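# Unroll a towel flat on the table with two arms

## Task

Unroll the towel so it lies flat on the table in a single layer, with none of it hanging past any edge of the table.

## Robot and tools

Robot: two arms, left_arm and right_arm, each ending in a five-finger hand. right_arm has a right hand; left_arm has a left hand that mirrors it. A camera stand is fixed just behind and between the two bases. Base positions in the scene frame: left_arm (+0.001, +0.305, +0.029) m, right_arm (-0.015, -0.262, +0.023) m, both nearly unrotated about z.

Frames. Scene frame: origin at table-top height, midway between the arms' nominal bases. +z is up, +x points out over the table, and left_arm sits on the +y side (image sides may differ). Fixed cameras and the table use this frame. Each arm's reported hand pose, velocities and Hand target are in that arm's own base frame. Pose offsets run along that arm's own base axes, and turns pivot about the Hand target position.

Hand point: a spot 0.05 m in front of the palm and 0.15 m out from the wrist mount along the fingers. Its +z runs along straight fingers, +y out of the palm. For the right hand +x points across the palm away from the thumb; for the left hand +x points toward the thumb. Straight fingertips end 0.06-0.07 m past the point along +z, about 0.06 m behind it along -y. A wrist bracket on the little-finger side can strike objects.

Row layout (used by execute_actions and move): 28 numbers, each in [-1, 1]. Positions 1-6: left_arm dx, dy, dz, rx, ry, rz. Positions 7-12: left hand motors thumb_turn, thumb_bend, index, middle, ring, little. 13: left force_limit. 14: left speed. 15-20: right_arm dx, dy, dz, rx, ry, rz. 21-26: right hand motors in the same order. 27: right force_limit. 28: right speed. Both arms are always in the single row.

Pose numbers are offsets, not poses: they shift the hand point away from its Hand target as it stood when the action or move began. Scale: 1.0 = 0.6 m for dx, dy, dz and 180 degrees for the rotation vector rx, ry, rz. Six zeros ask the arm for nothing new. The controller limits the commanded orientation to within 40 degrees of the measured one each step. Arms may settle 1-3 cm (sometimes 5 cm) off the target, usually low, without touching anything; send the missing distance as a fresh offset.

Hand numbers are absolute targets: -1 open (thumb beside palm, digits straight), +1 closed (thumb in front of palm, digits curled). force_limit maps -1..+1 to roughly 0..10 N at the fingertip (thumb motors up to 15 N). speed rises from near zero at -1 to full at +0.48 and stays full above that; use about -0.94 or lower for a gentle close. No number means unchanged: to keep a hand as it is, resend the eight hand numbers of its last executed row (before any, use hand_measured plus hand_force_limit and hand_speed). A thumb turned in front of the palm with closed fingers grips items about 0.035-0.065 m thick; thumb tip against index pad can pinch thin cloth.

Tools.
execute_actions(actions, cameras): actions is a list; each action is a table of up to 15 rows, one row per 1/30 s step. A short table repeats its last row to step 15. Every row in an action measures from the same start Hand target, not from the previous row. Images come back only for an empty list or when cameras names them.
move(target, speed, blend, blocking, cameras): target is one row or a list of up to 15 rows; every row's offsets count from the Hand targets at the move's start. speed is path top speed in m/s, 0.002 to 4.3 (default 0.25), one value or one per target. blend, in m, rounds corners between listed targets (0 stops at each). Total path time is capped at 10 s. blocking=false returns after about 0.5 s while it keeps running. The result adds a move: line naming the ending (done, off_target, moving, held, fault) and any limits (paced = pose clipped, held = steps withheld). Paths do not avoid obstacles or the other arm.
wait(seconds): 0 to 3600, sends nothing new; a running move continues.
stop(): brakes a running move.
zoom_image(camera, region): region [x0, y0, x1, y1] in pixels, at most 504 by 504, from the newest image of that camera.
show_instructions(): shows reference pages. finished_scene(scene): ends the scene, irreversibly.

Cameras: cam_high, cam_low, cam_roll_left, cam_roll_right, cam_left_wrist, cam_right_wrist, all 672x504.

Results: end_effector_position (m) and end_effector_quat_wxyz per arm in its base frame; Hand target (the base for the next offsets); joint positions, velocities (may read within noise) and torques; hand_measured, hand_stopped_by (moving, target, force, stalled, fault), hand_load_n (positive when something pushes a finger open; near 0 after a grip is lost), hand_force_limit, hand_speed. MOTOR HOT and OVER-TEMPERATURE FAULT lines warn of heating from long loads, stretched reach or pushing at unreachable poses.

Avoid: the towel or anything slipping off the table, drops and releasing moving cloth, fast hits on the table or fixed stand, pressing hard into the table, arms or hands touching each other, closing one hand on the other, and excessive finger force. To end a press, command the target back past the hand point. Fast moves overshoot and hit harder.

Each tool is called after "Call:" as name(argument=value, ...), one argument or row to a line, values as JSON.

Reference images:

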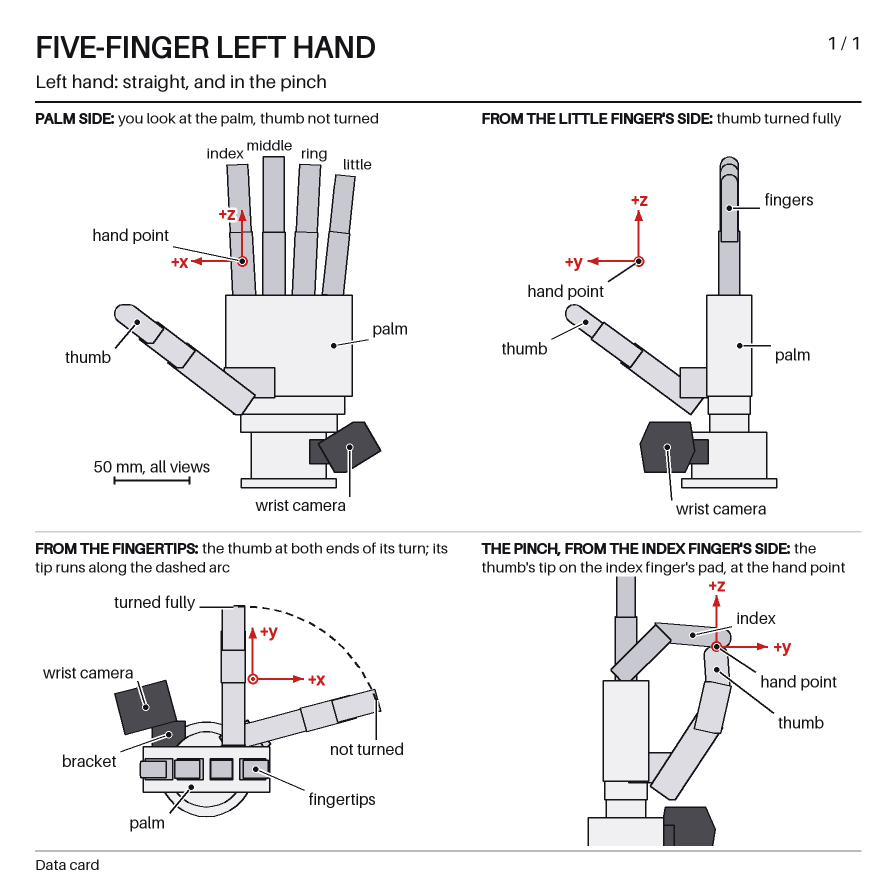

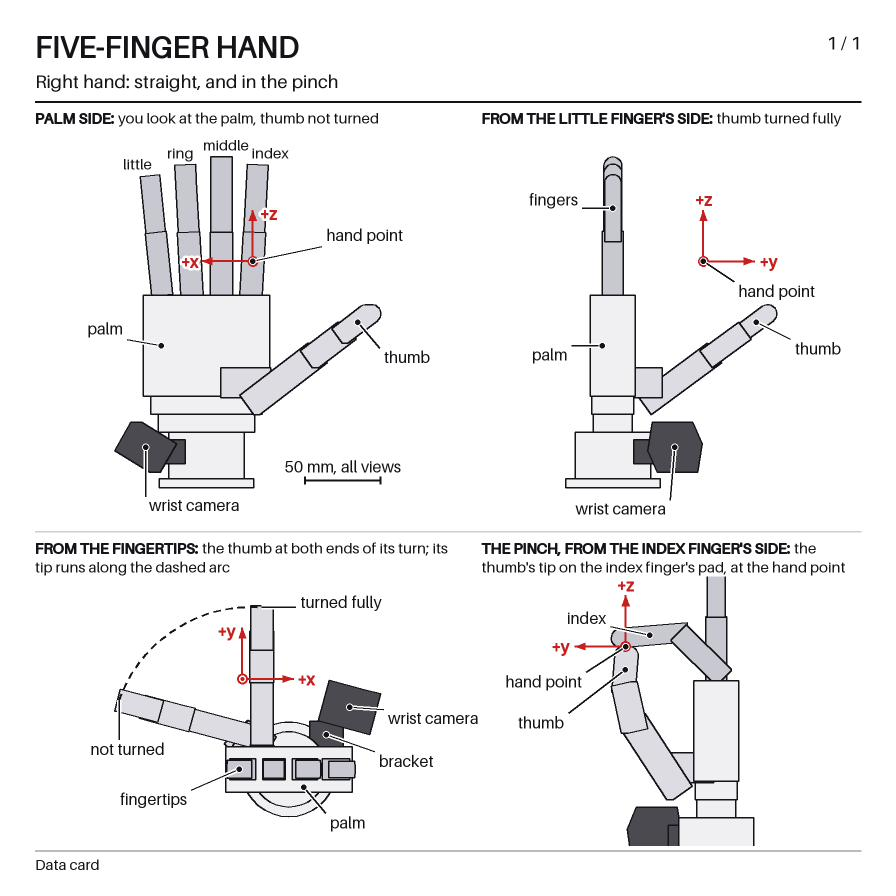

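## Session

Call:
execute_actions(
  actions=[],
)

Scene clock: 0.00 s.
left_arm: end_effector_position=(+0.6493, +0.2851, +0.2762) hand_measured=(-1.000, -1.000, -1.000, -1.000, -1.000, -1.000) hand_load_n=(+0.0, +0.0, +0.0, +0.0, +0.0, +0.0) hand_stopped_by=(target, target, target, target, target, target) hand_force_limit=0.00 hand_speed=-0.80 end_effector_quat_wxyz=(+0.413, -0.451, +0.696, +0.376) | right_arm: end_effector_position=(+0.7292, +0.0573, +0.2398) hand_measured=(-1.000, -1.000, -1.000, -1.000, -1.000, -1.000) hand_load_n=(+0.0, +0.0, +0.0, +0.0, +0.0, +0.0) hand_stopped_by=(target, target, target, target, target, target) hand_force_limit=0.00 hand_speed=-0.80 end_effector_quat_wxyz=(+0.374, -0.329, +0.865, +0.068)
Joint positions: left_arm=[0.152 2.004 1.94 -0.73 -1.017 1.02] | right_arm=[-0.118 1.915 1.806 -0.8 -0.447 0.882]
Joint velocities: within noise
Joint torques (N m): no reading
Heat: left arm: hottest elbow 32 °C; right arm: hottest shoulder 33 °C.
Hand target: left_arm +0.6542, +0.2858, +0.2753; +0.416, -0.452, +0.694, +0.375 | right_arm +0.7346, +0.0566, +0.2400; +0.376, -0.329, +0.863, +0.067

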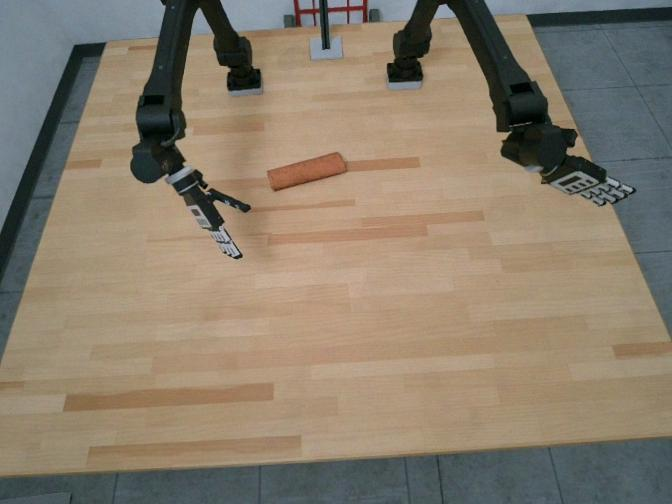

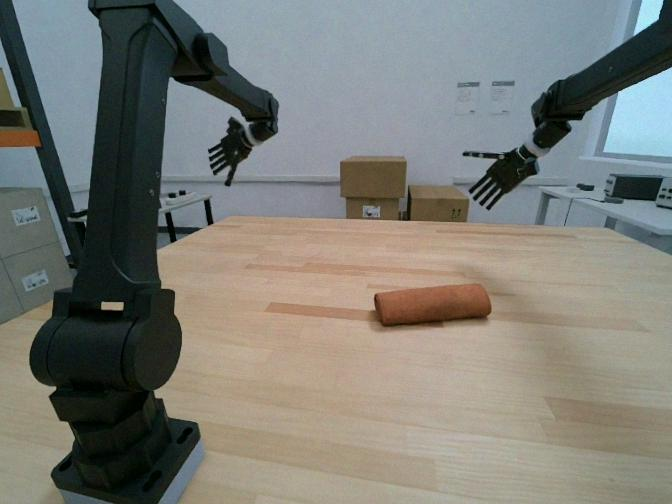

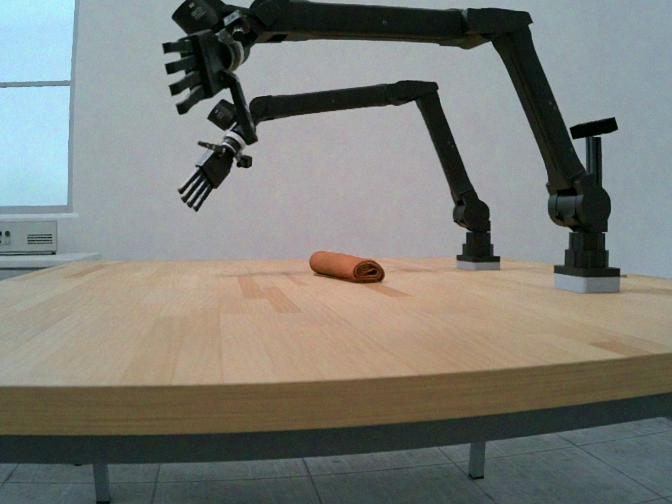

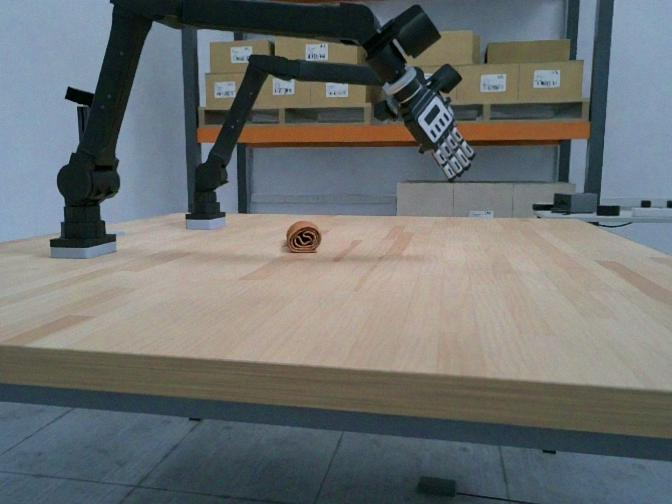

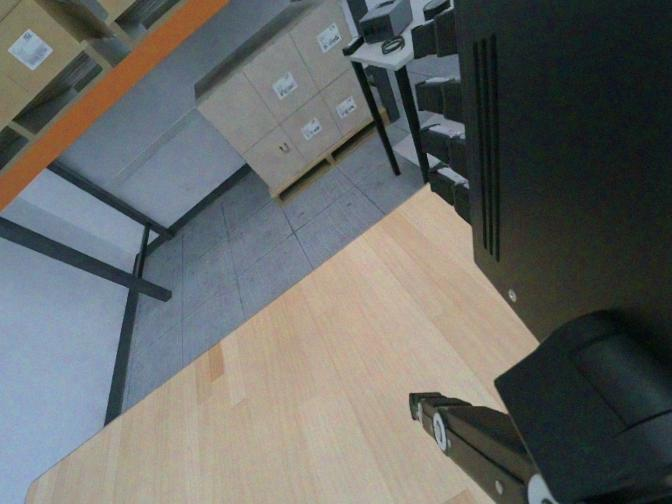

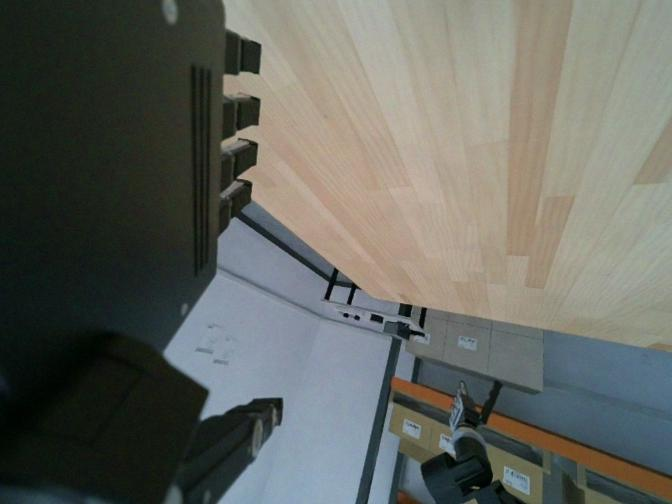

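Call:
zoom_image(
  camera="cam_roll_right",
  region=[250, 200, 370, 280],
)

Call:
zoom_image(
  camera="cam_roll_left",
  region=[290, 230, 410, 300],
)

Call:
zoom_image(
  camera="cam_high",
  region=[250, 130, 370, 210],
)

Call:
zoom_image(
  camera="cam_low",
  region=[350, 260, 520, 350],
)

Scaled by 4.200.

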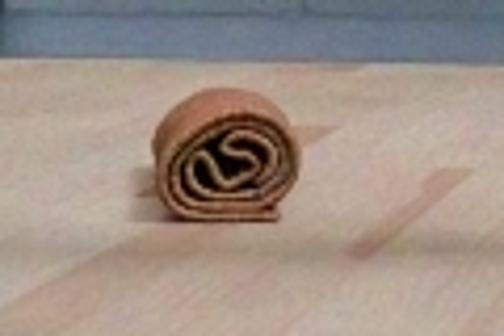

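Scaled by 4.200.

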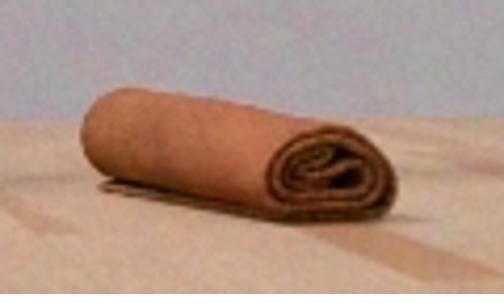

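Scaled by 4.200.

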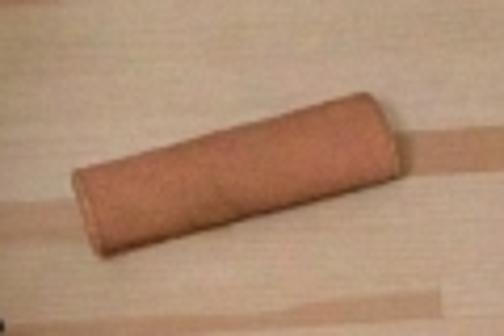

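Scaled by 2.965.

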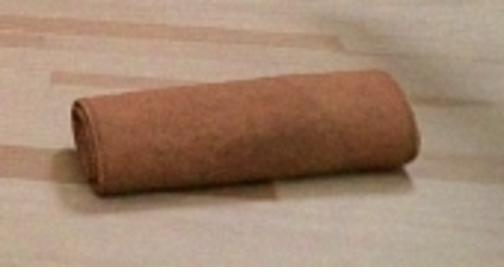

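Call:
move(
  target=[0,0,0,0,0,0,-1,-1,-1,-1,-1,-1,0,-0.8,-0.391,0.156,0.133,-0.2104,0.1467,0.2535,-1,-1,-1,-1,-1,-1,0,-0.8],
  cameras=["cam_high","cam_low","cam_roll_right","cam_right_wrist"],
)

Scene clock: 10.50 s.
left_arm: end_effector_position=(+0.6493, +0.2851, +0.2762) hand_measured=(-1.000, -1.000, -1.000, -1.000, -1.000, -1.000) hand_load_n=(+0.0, +0.0, +0.0, +0.0, +0.0, +0.0) hand_stopped_by=(target, target, target, target, target, target) hand_force_limit=0.00 hand_speed=-0.80 end_effector_quat_wxyz=(+0.413, -0.451, +0.696, +0.376) | right_arm: end_effector_position=(+0.5044, +0.1510, +0.3261) hand_measured=(-1.000, -1.000, -1.000, -1.000, -1.000, -1.000) hand_load_n=(+0.0, +0.0, +0.0, +0.0, +0.0, +0.0) hand_stopped_by=(target, target, target, target, target, target) hand_force_limit=0.00 hand_speed=-0.80 end_effector_quat_wxyz=(-0.082, +0.695, -0.713, +0.041)
Joint positions: left_arm=[0.152 2.004 1.94 -0.73 -1.017 1.02] | right_arm=[0.202 1.762 2.051 -1.677 -0.019 0.229]
Joint torques (N m): left_arm=[-0.15 -17.14 9.51 1.73 -0.52 -0.03] | right_arm=[0.73 -16.73 8.53 0.38 -0.04 -0.04]
Heat: left arm: hottest elbow 34 °C; right arm: hottest shoulder 34 °C.
Hand target: left_arm +0.6542, +0.2858, +0.2753; +0.416, -0.452, +0.694, +0.375 | right_arm +0.5000, +0.1501, +0.3197; -0.001, +0.707, -0.708, +0.000
Off the commanded pose: left_arm 0.005 m, 0 deg | right_arm 0.008 m, 11 deg.
joint sent to its limit (right arm) — joint 4 (wrist pitch), lower limit. The joint targets are off in orientation, not in position.
move: off_target (right_arm)
cam_right_wrist: T_world_to_cam=[[-0.95981, -0.23794, -0.14885, 0.56527], [-0.28065, 0.81938, 0.49985, -0.14507], [0.00303, 0.52154, -0.85322, 0.31394]] pos_world=[0.50089, 0.08963, 0.42452]

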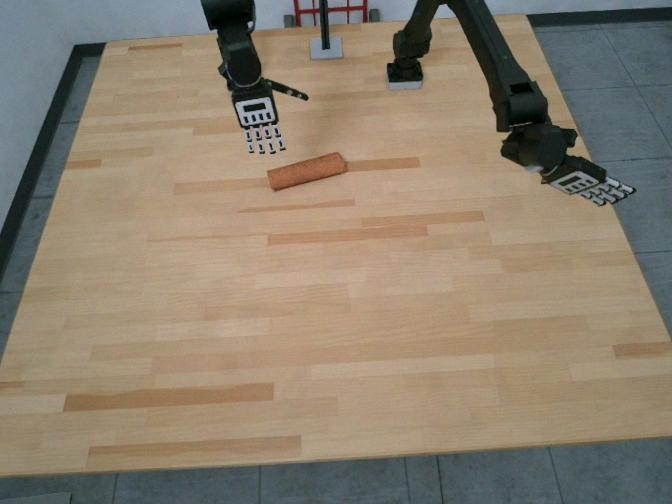

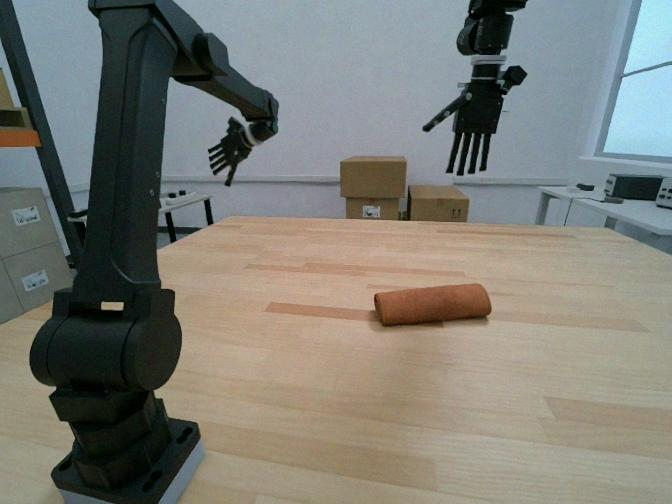

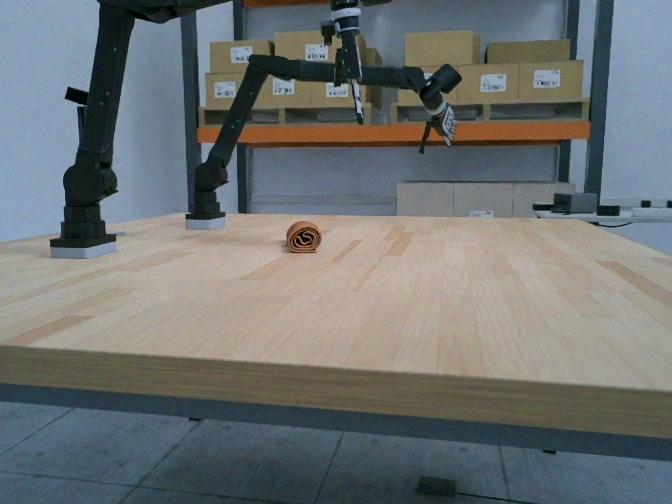

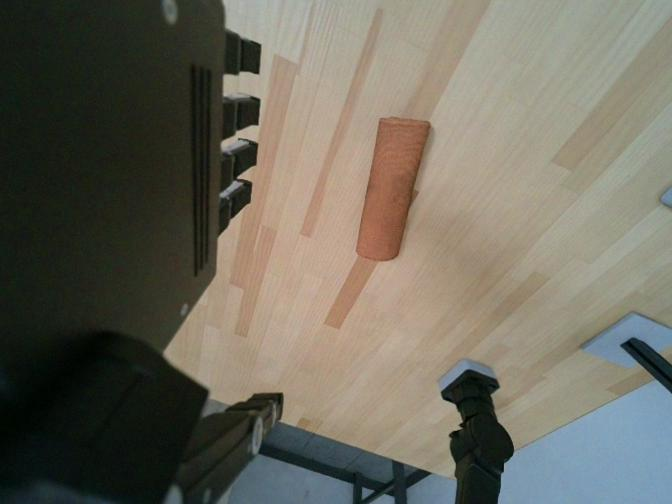

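Call:
move(
  target=[
    [0,0,0,0,0,0,-1,-1,-1,-1,-1,-1,0,-0.8,-0.3717,0.1407,-0.0667,0,0,0,-1,-1,-1,-1,-1,-1,0,-0.8],
    [0,0,0,0,0,0,-1,-1,-1,-1,-1,-1,0,-0.8,-0.3717,0.1407,-0.333,0,0,0,-1,-1,-1,-1,-1,-1,0,-0.8],
  ],
  cameras=["cam_high","cam_low","cam_roll_right","cam_right_wrist"],
)

Scene clock: 14.43 s.
left_arm: end_effector_position=(+0.6493, +0.2851, +0.2762) hand_measured=(-1.000, -1.000, -1.000, -1.000, -1.000, -1.000) hand_load_n=(+0.0, +0.0, +0.0, +0.0, +0.0, +0.0) hand_stopped_by=(target, target, target, target, target, target) hand_force_limit=0.00 hand_speed=-0.80 end_effector_quat_wxyz=(+0.413, -0.451, +0.696, +0.376) | right_arm: end_effector_position=(+0.2752, +0.2329, +0.1263) hand_measured=(-1.000, -1.000, -1.000, -1.000, -1.000, -1.000) hand_load_n=(+0.0, +0.0, +0.0, +0.0, +0.0, +0.0) hand_stopped_by=(target, target, target, target, target, target) hand_force_limit=0.00 hand_speed=-0.80 end_effector_quat_wxyz=(-0.003, +0.711, -0.703, +0.000)
Joint positions: left_arm=[0.152 2.004 1.94 -0.73 -1.017 1.02] | right_arm=[0.544 1.41 1.089 -1.243 -0.001 0.532]
Joint torques (N m): left_arm=[-0.09 -17.2 9.52 1.73 -0.52 -0.03] | right_arm=[0.56 -10.34 8.46 1.21 -0.06 0.19]
Heat: left arm: hottest elbow 34 °C; right arm: hottest shoulder 34 °C.
Hand target: left_arm +0.6542, +0.2858, +0.2753; +0.416, -0.452, +0.694, +0.375 | right_arm +0.2771, +0.2345, +0.1200; -0.001, +0.707, -0.708, +0.000
Off the commanded pose: left_arm 0.005 m, 0 deg | right_arm 0.007 m, 1 deg.
move: done
cam_right_wrist: T_world_to_cam=[[-0.96031, -0.2775, 0.02835, 0.32206], [-0.22713, 0.83685, 0.49808, -0.19528], [-0.16194, 0.47188, -0.86667, 0.16017]] pos_world=[0.29086, 0.17722, 0.22695]

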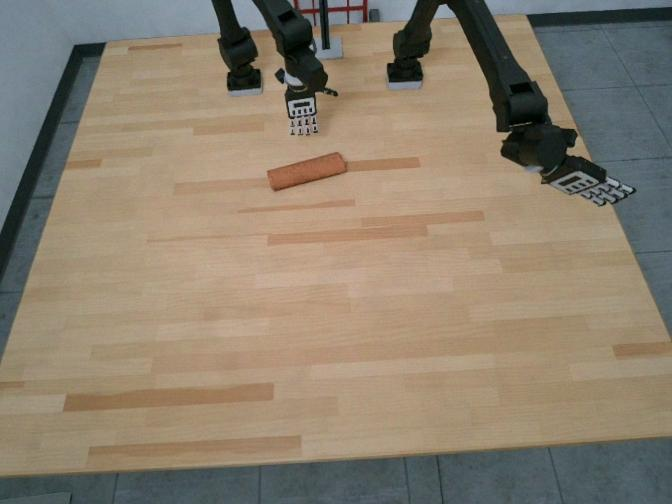

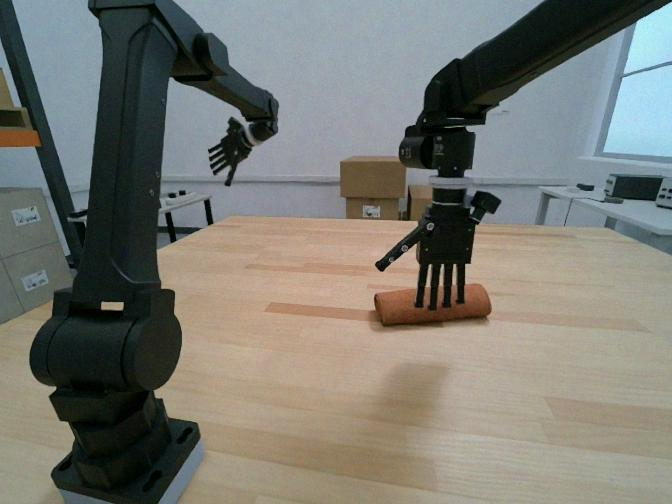

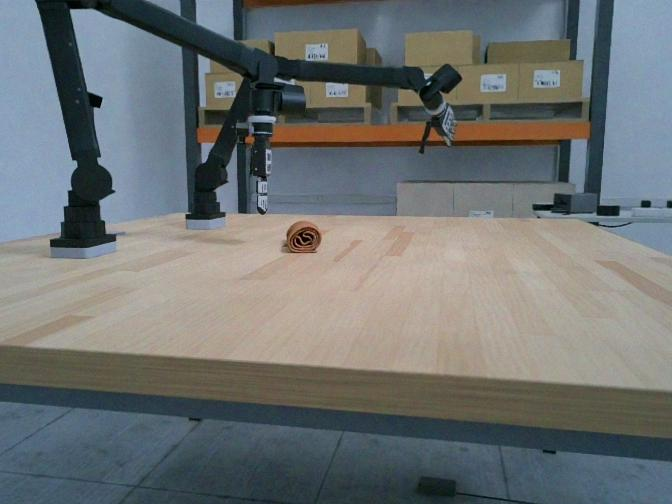

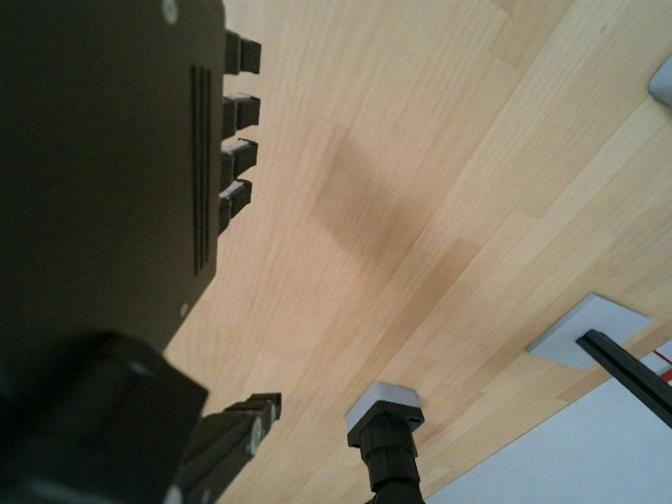

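Call:
move(
  target=[
    [0,0,0,0,0,0,-1,-1,-1,-1,-1,-1,0,-0.8,0,0,-0.0833,0,0,0,-1,-1,-1,-1,-1,-1,0,-0.8],
    [0,0,0,0,0,0,-1,-1,-1,-1,-1,-1,0,-0.8,0.15,-0.0075,-0.0833,0,0,0,-1,-1,-1,-1,-1,-1,0,-0.8],
  ],
  speed=0.12,
  cameras=["cam_high","cam_low","cam_roll_left","cam_roll_right","cam_right_wrist"],
)

Scene clock: 17.23 s.
left_arm: end_effector_position=(+0.6493, +0.2851, +0.2762) hand_measured=(-1.000, -1.000, -1.000, -1.000, -1.000, -1.000) hand_load_n=(+0.0, +0.0, +0.0, +0.0, -0.5, +0.0) hand_stopped_by=(target, target, target, target, target, target) hand_force_limit=0.00 hand_speed=-0.80 end_effector_quat_wxyz=(+0.413, -0.451, +0.696, +0.376) | right_arm: end_effector_position=(+0.3551, +0.2289, +0.0679) hand_measured=(-1.000, -1.000, -1.000, -1.000, -1.000, -1.000) hand_load_n=(+0.0, +0.0, +0.0, +0.0, +0.0, +0.0) hand_stopped_by=(target, target, target, target, target, target) hand_force_limit=0.00 hand_speed=-0.80 end_effector_quat_wxyz=(-0.001, +0.705, -0.710, +0.000)
Joint positions: left_arm=[0.152 2.004 1.94 -0.73 -1.017 1.02] | right_arm=[0.445 1.64 1.187 -1.115 -0.001 0.452]
Joint torques (N m): left_arm=[-0.09 -17.2 9.51 1.74 -0.52 -0.03] | right_arm=[-0.21 -12.57 11.64 0.02 -0.08 -0.05]
Heat: left arm: hottest elbow 35 °C; right arm: hottest shoulder 34 °C.
Hand target: left_arm +0.6542, +0.2858, +0.2753; +0.416, -0.452, +0.694, +0.375 | right_arm +0.3670, +0.2301, +0.0699; -0.001, +0.707, -0.708, +0.000
Off the commanded pose: left_arm 0.005 m, 0 deg | right_arm 0.012 m, 0 deg.
move: off_target (right_arm)
cam_right_wrist: T_world_to_cam=[[-0.96522, -0.25939, 0.03253, 0.39664], [-0.20969, 0.84251, 0.49619, -0.15192], [-0.15611, 0.47211, -0.8676, 0.12226]] pos_world=[0.37008, 0.17316, 0.16856]

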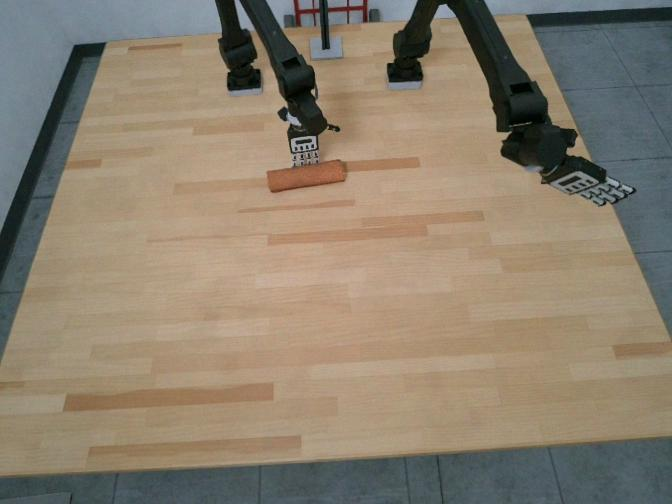

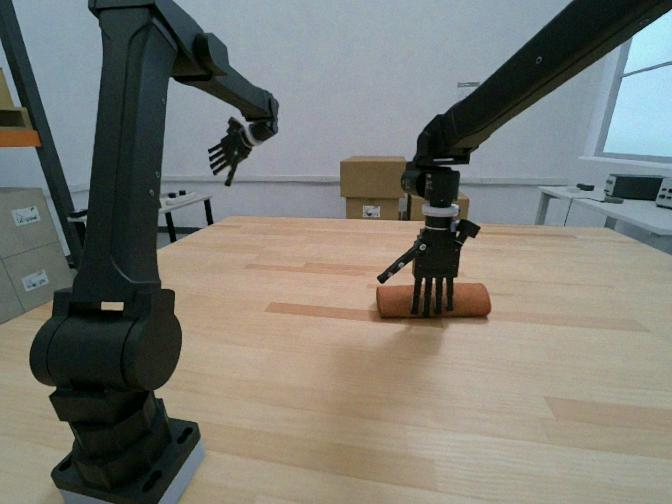

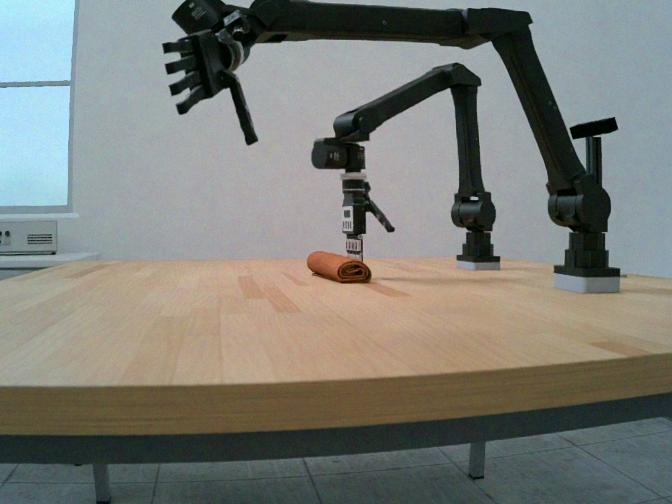

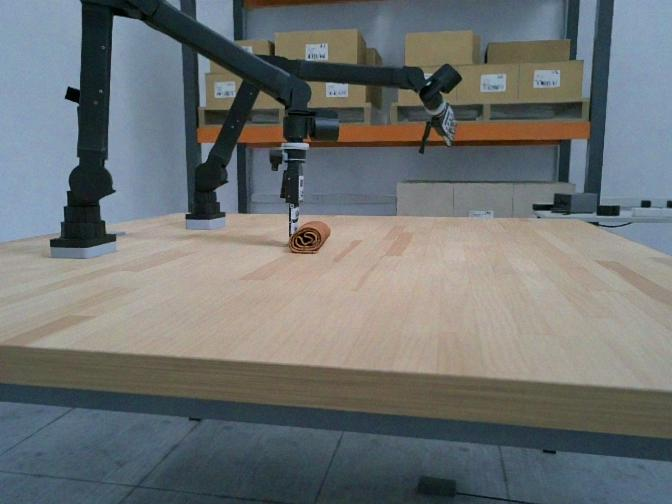

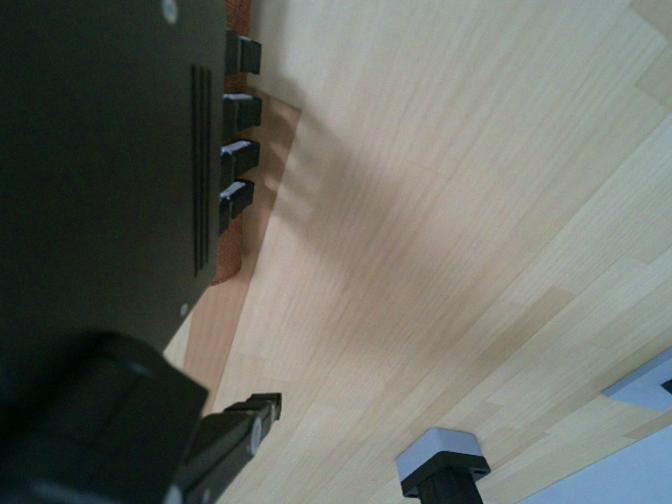

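Call:
move(
  target=[0,0,0,0,0,0,-1,-1,-1,-1,-1,-1,0,-0.8,0.2,-0.010,0,0,0,0,-1,-1,-1,-1,-1,-1,0,-0.8],
  speed=0.12,
  cameras=["cam_high","cam_low","cam_roll_left","cam_roll_right"],
)

Scene clock: 18.97 s.
left_arm: end_effector_position=(+0.6493, +0.2851, +0.2762) hand_measured=(-1.000, -1.000, -1.000, -1.000, -1.000, -1.000) hand_load_n=(+0.0, +0.0, +0.0, +0.0, +0.0, +0.0) hand_stopped_by=(target, target, target, target, target, target) hand_force_limit=0.00 hand_speed=-0.80 end_effector_quat_wxyz=(+0.413, -0.451, +0.696, +0.376) | right_arm: end_effector_position=(+0.4747, +0.2251, +0.0718) hand_measured=(-1.000, -1.000, -1.000, -1.000, -1.000, -1.000) hand_load_n=(+0.0, +0.0, +0.0, +0.0, +0.0, +0.0) hand_stopped_by=(target, target, target, target, target, target) hand_force_limit=0.00 hand_speed=-0.80 end_effector_quat_wxyz=(-0.002, +0.705, -0.709, +0.001)
Joint positions: left_arm=[0.152 2.004 1.94 -0.73 -1.017 1.02] | right_arm=[0.348 1.897 1.557 -1.226 -0.001 0.355]
Joint torques (N m): left_arm=[-0.09 -17.14 9.54 1.73 -0.52 -0.03] | right_arm=[-0.21 -16.44 12.4 0.09 -0.1 -0.04]
Heat: left arm: hottest elbow 35 °C; right arm: hottest shoulder 34 °C.
Hand target: left_arm +0.6542, +0.2858, +0.2753; +0.416, -0.452, +0.694, +0.375 | right_arm +0.4871, +0.2240, +0.0699; -0.001, +0.707, -0.708, +0.000
Off the commanded pose: left_arm 0.005 m, 0 deg | right_arm 0.012 m, 0 deg.
move: off_target (right_arm)

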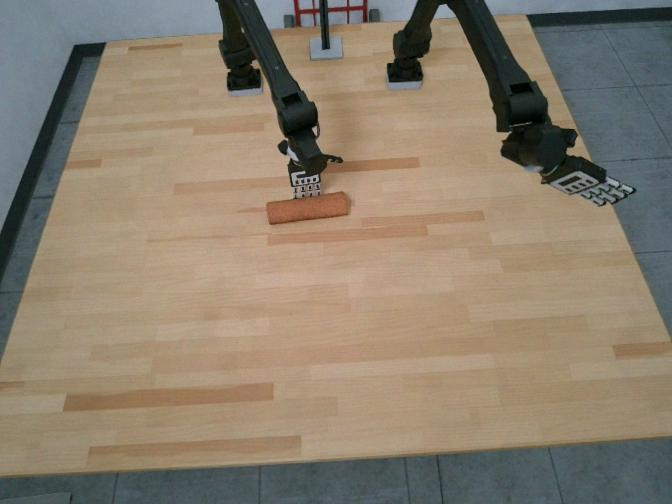

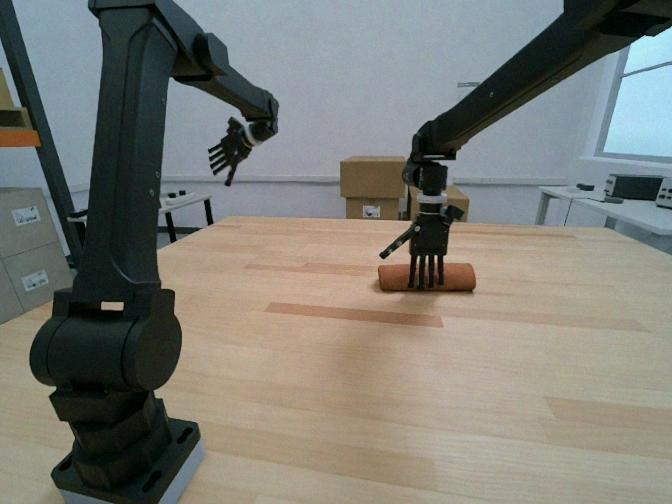

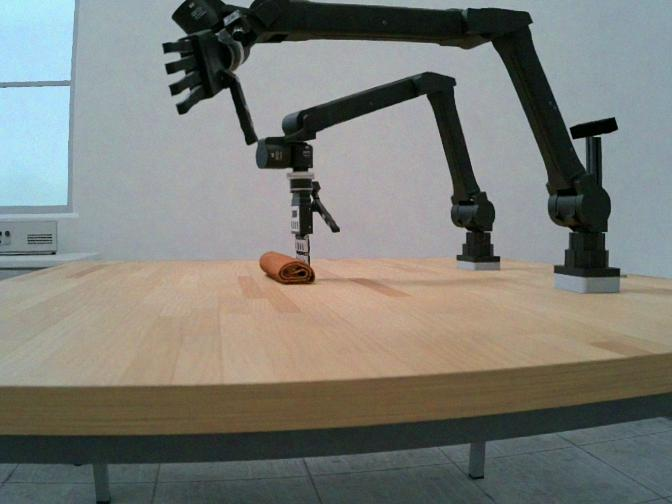

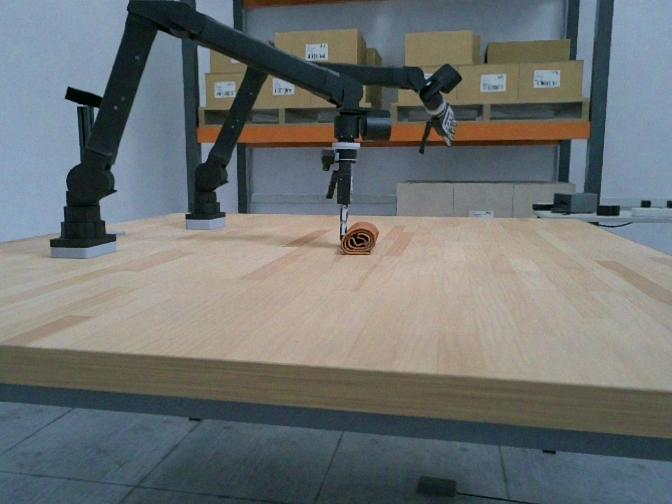

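Call:
zoom_image(
  camera="cam_roll_right",
  region=[310, 200, 410, 270],
)

Call:
zoom_image(
  camera="cam_roll_left",
  region=[240, 230, 340, 300],
)

Scaled by 5.040.

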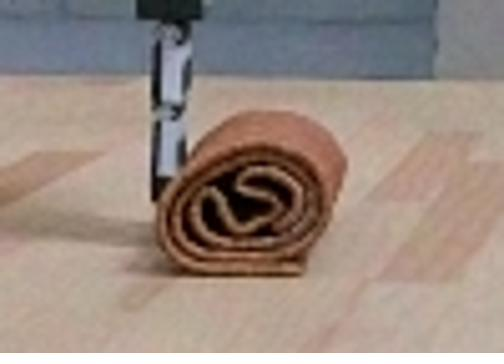

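Scaled by 5.040.

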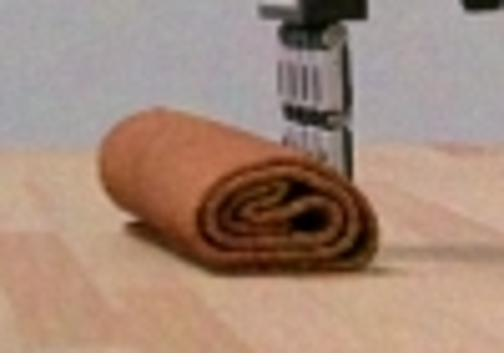

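Call:
move(
  target=[0,0,0,0,0,0,-1,-1,-1,-1,-1,-1,0,-0.8,0.25,-0.0125,0,0,0,0,-1,-1,-1,-1,-1,-1,0,-0.8],
  speed=0.12,
  cameras=["cam_high","cam_low","cam_roll_left","cam_roll_right"],
)

Call:
zoom_image(
  camera="cam_roll_right",
  region=[360, 200, 480, 270],
)

Scene clock: 21.43 s.
left_arm: end_effector_position=(+0.6493, +0.2851, +0.2762) hand_measured=(-1.000, -1.000, -1.000, -1.000, -1.000, -1.000) hand_load_n=(+0.0, +0.0, +0.0, +0.0, +0.0, +0.0) hand_stopped_by=(target, target, target, target, target, target) hand_force_limit=0.00 hand_speed=-0.80 end_effector_quat_wxyz=(+0.413, -0.451, +0.696, +0.376) | right_arm: end_effector_position=(+0.6286, +0.2216, +0.0805) hand_measured=(-1.000, -1.000, -1.000, -1.000, -1.000, -1.000) hand_load_n=(+0.0, -0.5, +0.0, +0.0, +0.0, +0.0) hand_stopped_by=(target, target, target, target, target, target) hand_force_limit=0.00 hand_speed=-0.80 end_effector_quat_wxyz=(-0.005, +0.705, -0.709, +0.003)
Joint positions: left_arm=[0.152 2.004 1.94 -0.73 -1.017 1.02] | right_arm=[0.27 2.32 2.288 -1.526 -0.001 0.275]
Joint torques (N m): left_arm=[-0.15 -17.14 9.52 1.73 -0.52 -0.03] | right_arm=[-0.26 -21.54 13.03 0.06 -0.1 -0.06]
Heat: left arm: hottest elbow 35 °C; right arm: hottest shoulder 35 °C.
Hand target: left_arm +0.6542, +0.2858, +0.2753; +0.416, -0.452, +0.694, +0.375 | right_arm +0.6370, +0.2166, +0.0700; -0.001, +0.707, -0.708, +0.000
Off the commanded pose: left_arm 0.005 m, 0 deg | right_arm 0.014 m, 1 deg.
move: off_target (right_arm)

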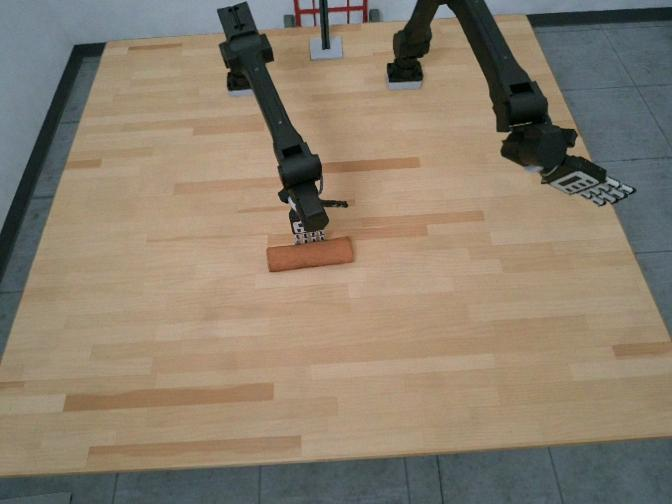

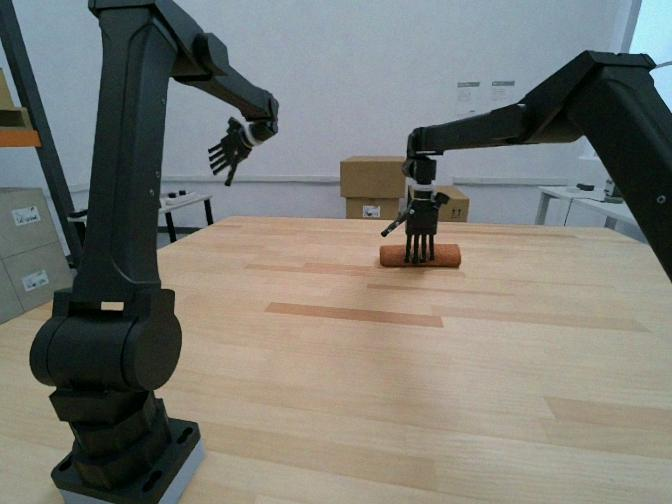

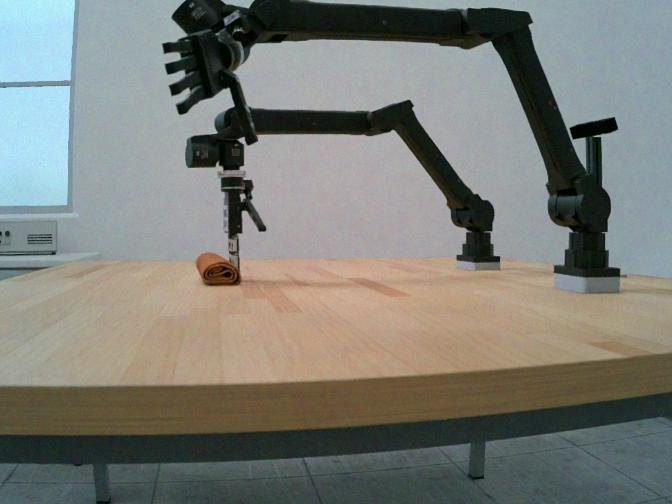

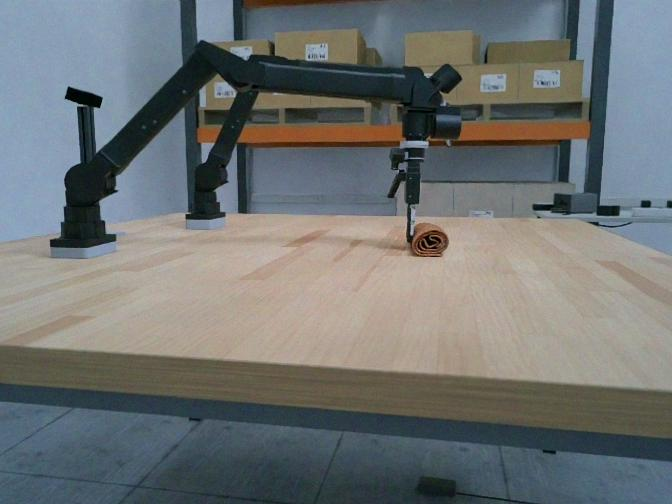

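Scaled by 4.200.

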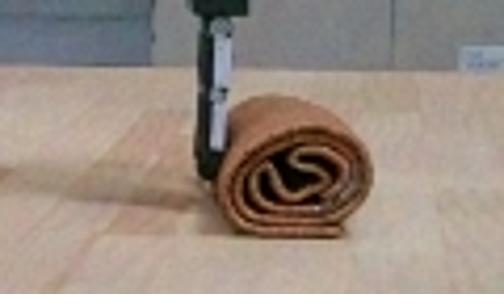

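Call:
move(
  target=[
    [0,0,0,0,0,0,-1,-1,-1,-1,-1,-1,0,-0.8,-0.04,0,0,0,0,0,-1,-1,-1,-1,-1,-1,0,-0.8],
    [0,0,0,0,0,0,-1,-1,-1,-1,-1,-1,0,-0.8,-0.03,0,0.25,0,0,0,-1,-1,-1,-1,-1,-1,0,-0.8],
    [0,0,0,0,0,0,-1,-1,-1,-1,-1,-1,0,-0.8,0.18,-0.009,0.25,0,0,0,1,-1,-1,-1,-1,-1,0,-0.8],
  ],
  cameras=["cam_high","cam_roll_left","cam_roll_right","cam_right_wrist"],
)

Scene clock: 30.30 s.
left_arm: end_effector_position=(+0.6493, +0.2851, +0.2762) hand_measured=(-1.000, -1.000, -1.000, -1.000, -1.000, -1.000) hand_load_n=(+0.0, +0.0, +0.0, +0.0, +0.0, +0.0) hand_stopped_by=(target, target, target, target, target, target) hand_force_limit=0.00 hand_speed=-0.80 end_effector_quat_wxyz=(+0.413, -0.451, +0.696, +0.376) | right_arm: end_effector_position=(+0.7328, +0.2062, +0.2223) hand_measured=(+0.902, -1.000, -1.000, -1.000, -1.000, -1.000) hand_load_n=(+0.0, +0.0, +0.0, +0.0, +0.0, +0.0) hand_stopped_by=(moving, target, target, target, target, target) hand_force_limit=0.00 hand_speed=-0.80 end_effector_quat_wxyz=(-0.178, +0.669, -0.715, +0.094)
Joint positions: left_arm=[0.152 2.004 1.94 -0.73 -1.017 1.02] | right_arm=[0.208 2.442 2.888 -1.613 -0.022 0.28]
Joint torques (N m): left_arm=[-0.21 -17.08 9.52 1.73 -0.52 -0.03] | right_arm=[0.79 -23.59 12.93 2.22 -0.04 0.19]
Heat: left arm: hottest elbow 36 °C; right arm: hottest shoulder 37 °C.
Hand target: left_arm +0.6542, +0.2858, +0.2753; +0.416, -0.452, +0.694, +0.375 | right_arm +0.7450, +0.2110, +0.2201; -0.001, +0.707, -0.708, +0.000
Off the commanded pose: left_arm 0.005 m, 0 deg | right_arm 0.013 m, 23 deg.
elbow stopped short (right arm): the move would have taken joint 3 (elbow) straighter than the controller allows.
move: moving (right_arm; no rest 5 s after target 3's new numbers were sent); target 3's new numbers were sent with right_arm's hand 0.013 m and 23 deg from that target
cam_right_wrist: T_world_to_cam=[[-0.91402, -0.1835, -0.3618, 0.7848], [-0.35215, 0.80167, 0.48303, -0.01446], [0.20141, 0.56891, -0.79736, 0.02836]] pos_world=[0.70652, 0.13947, 0.31354]

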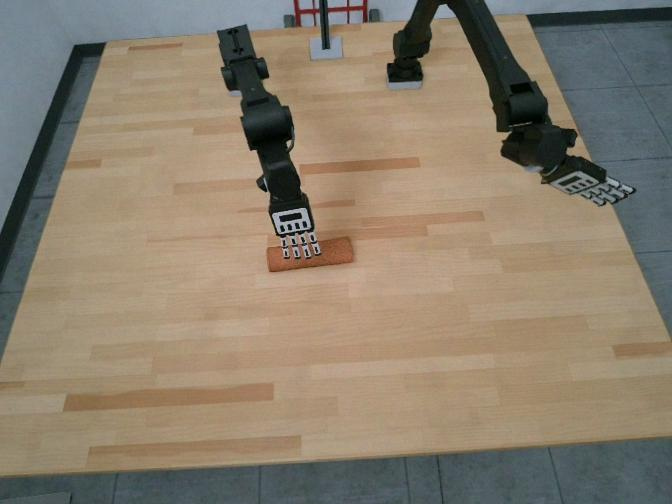

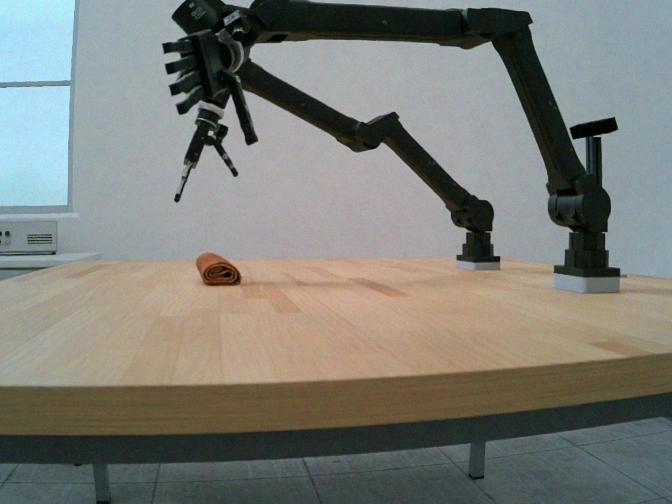

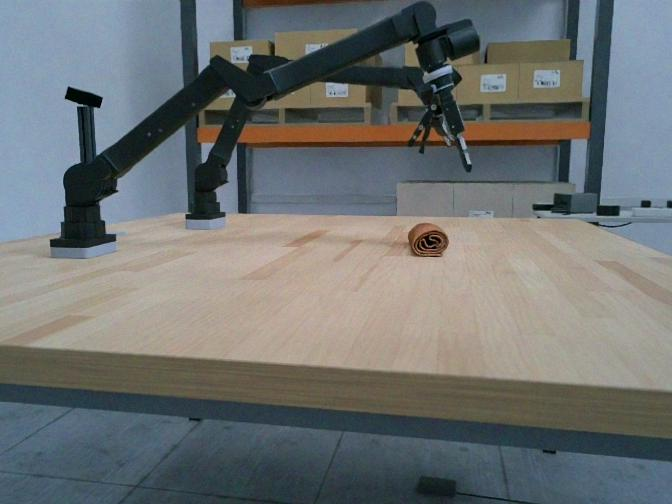

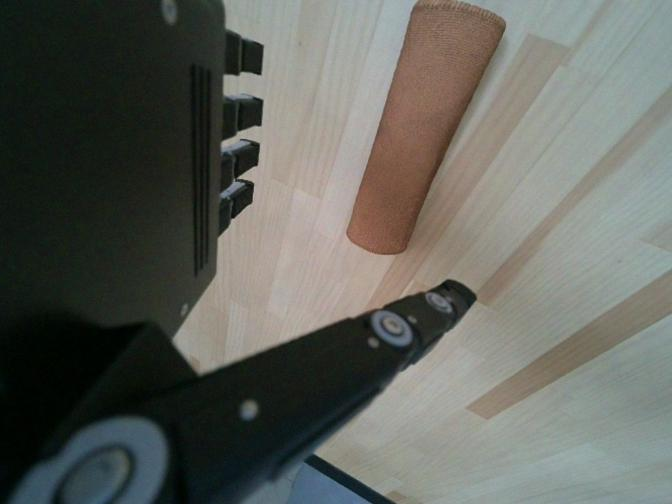

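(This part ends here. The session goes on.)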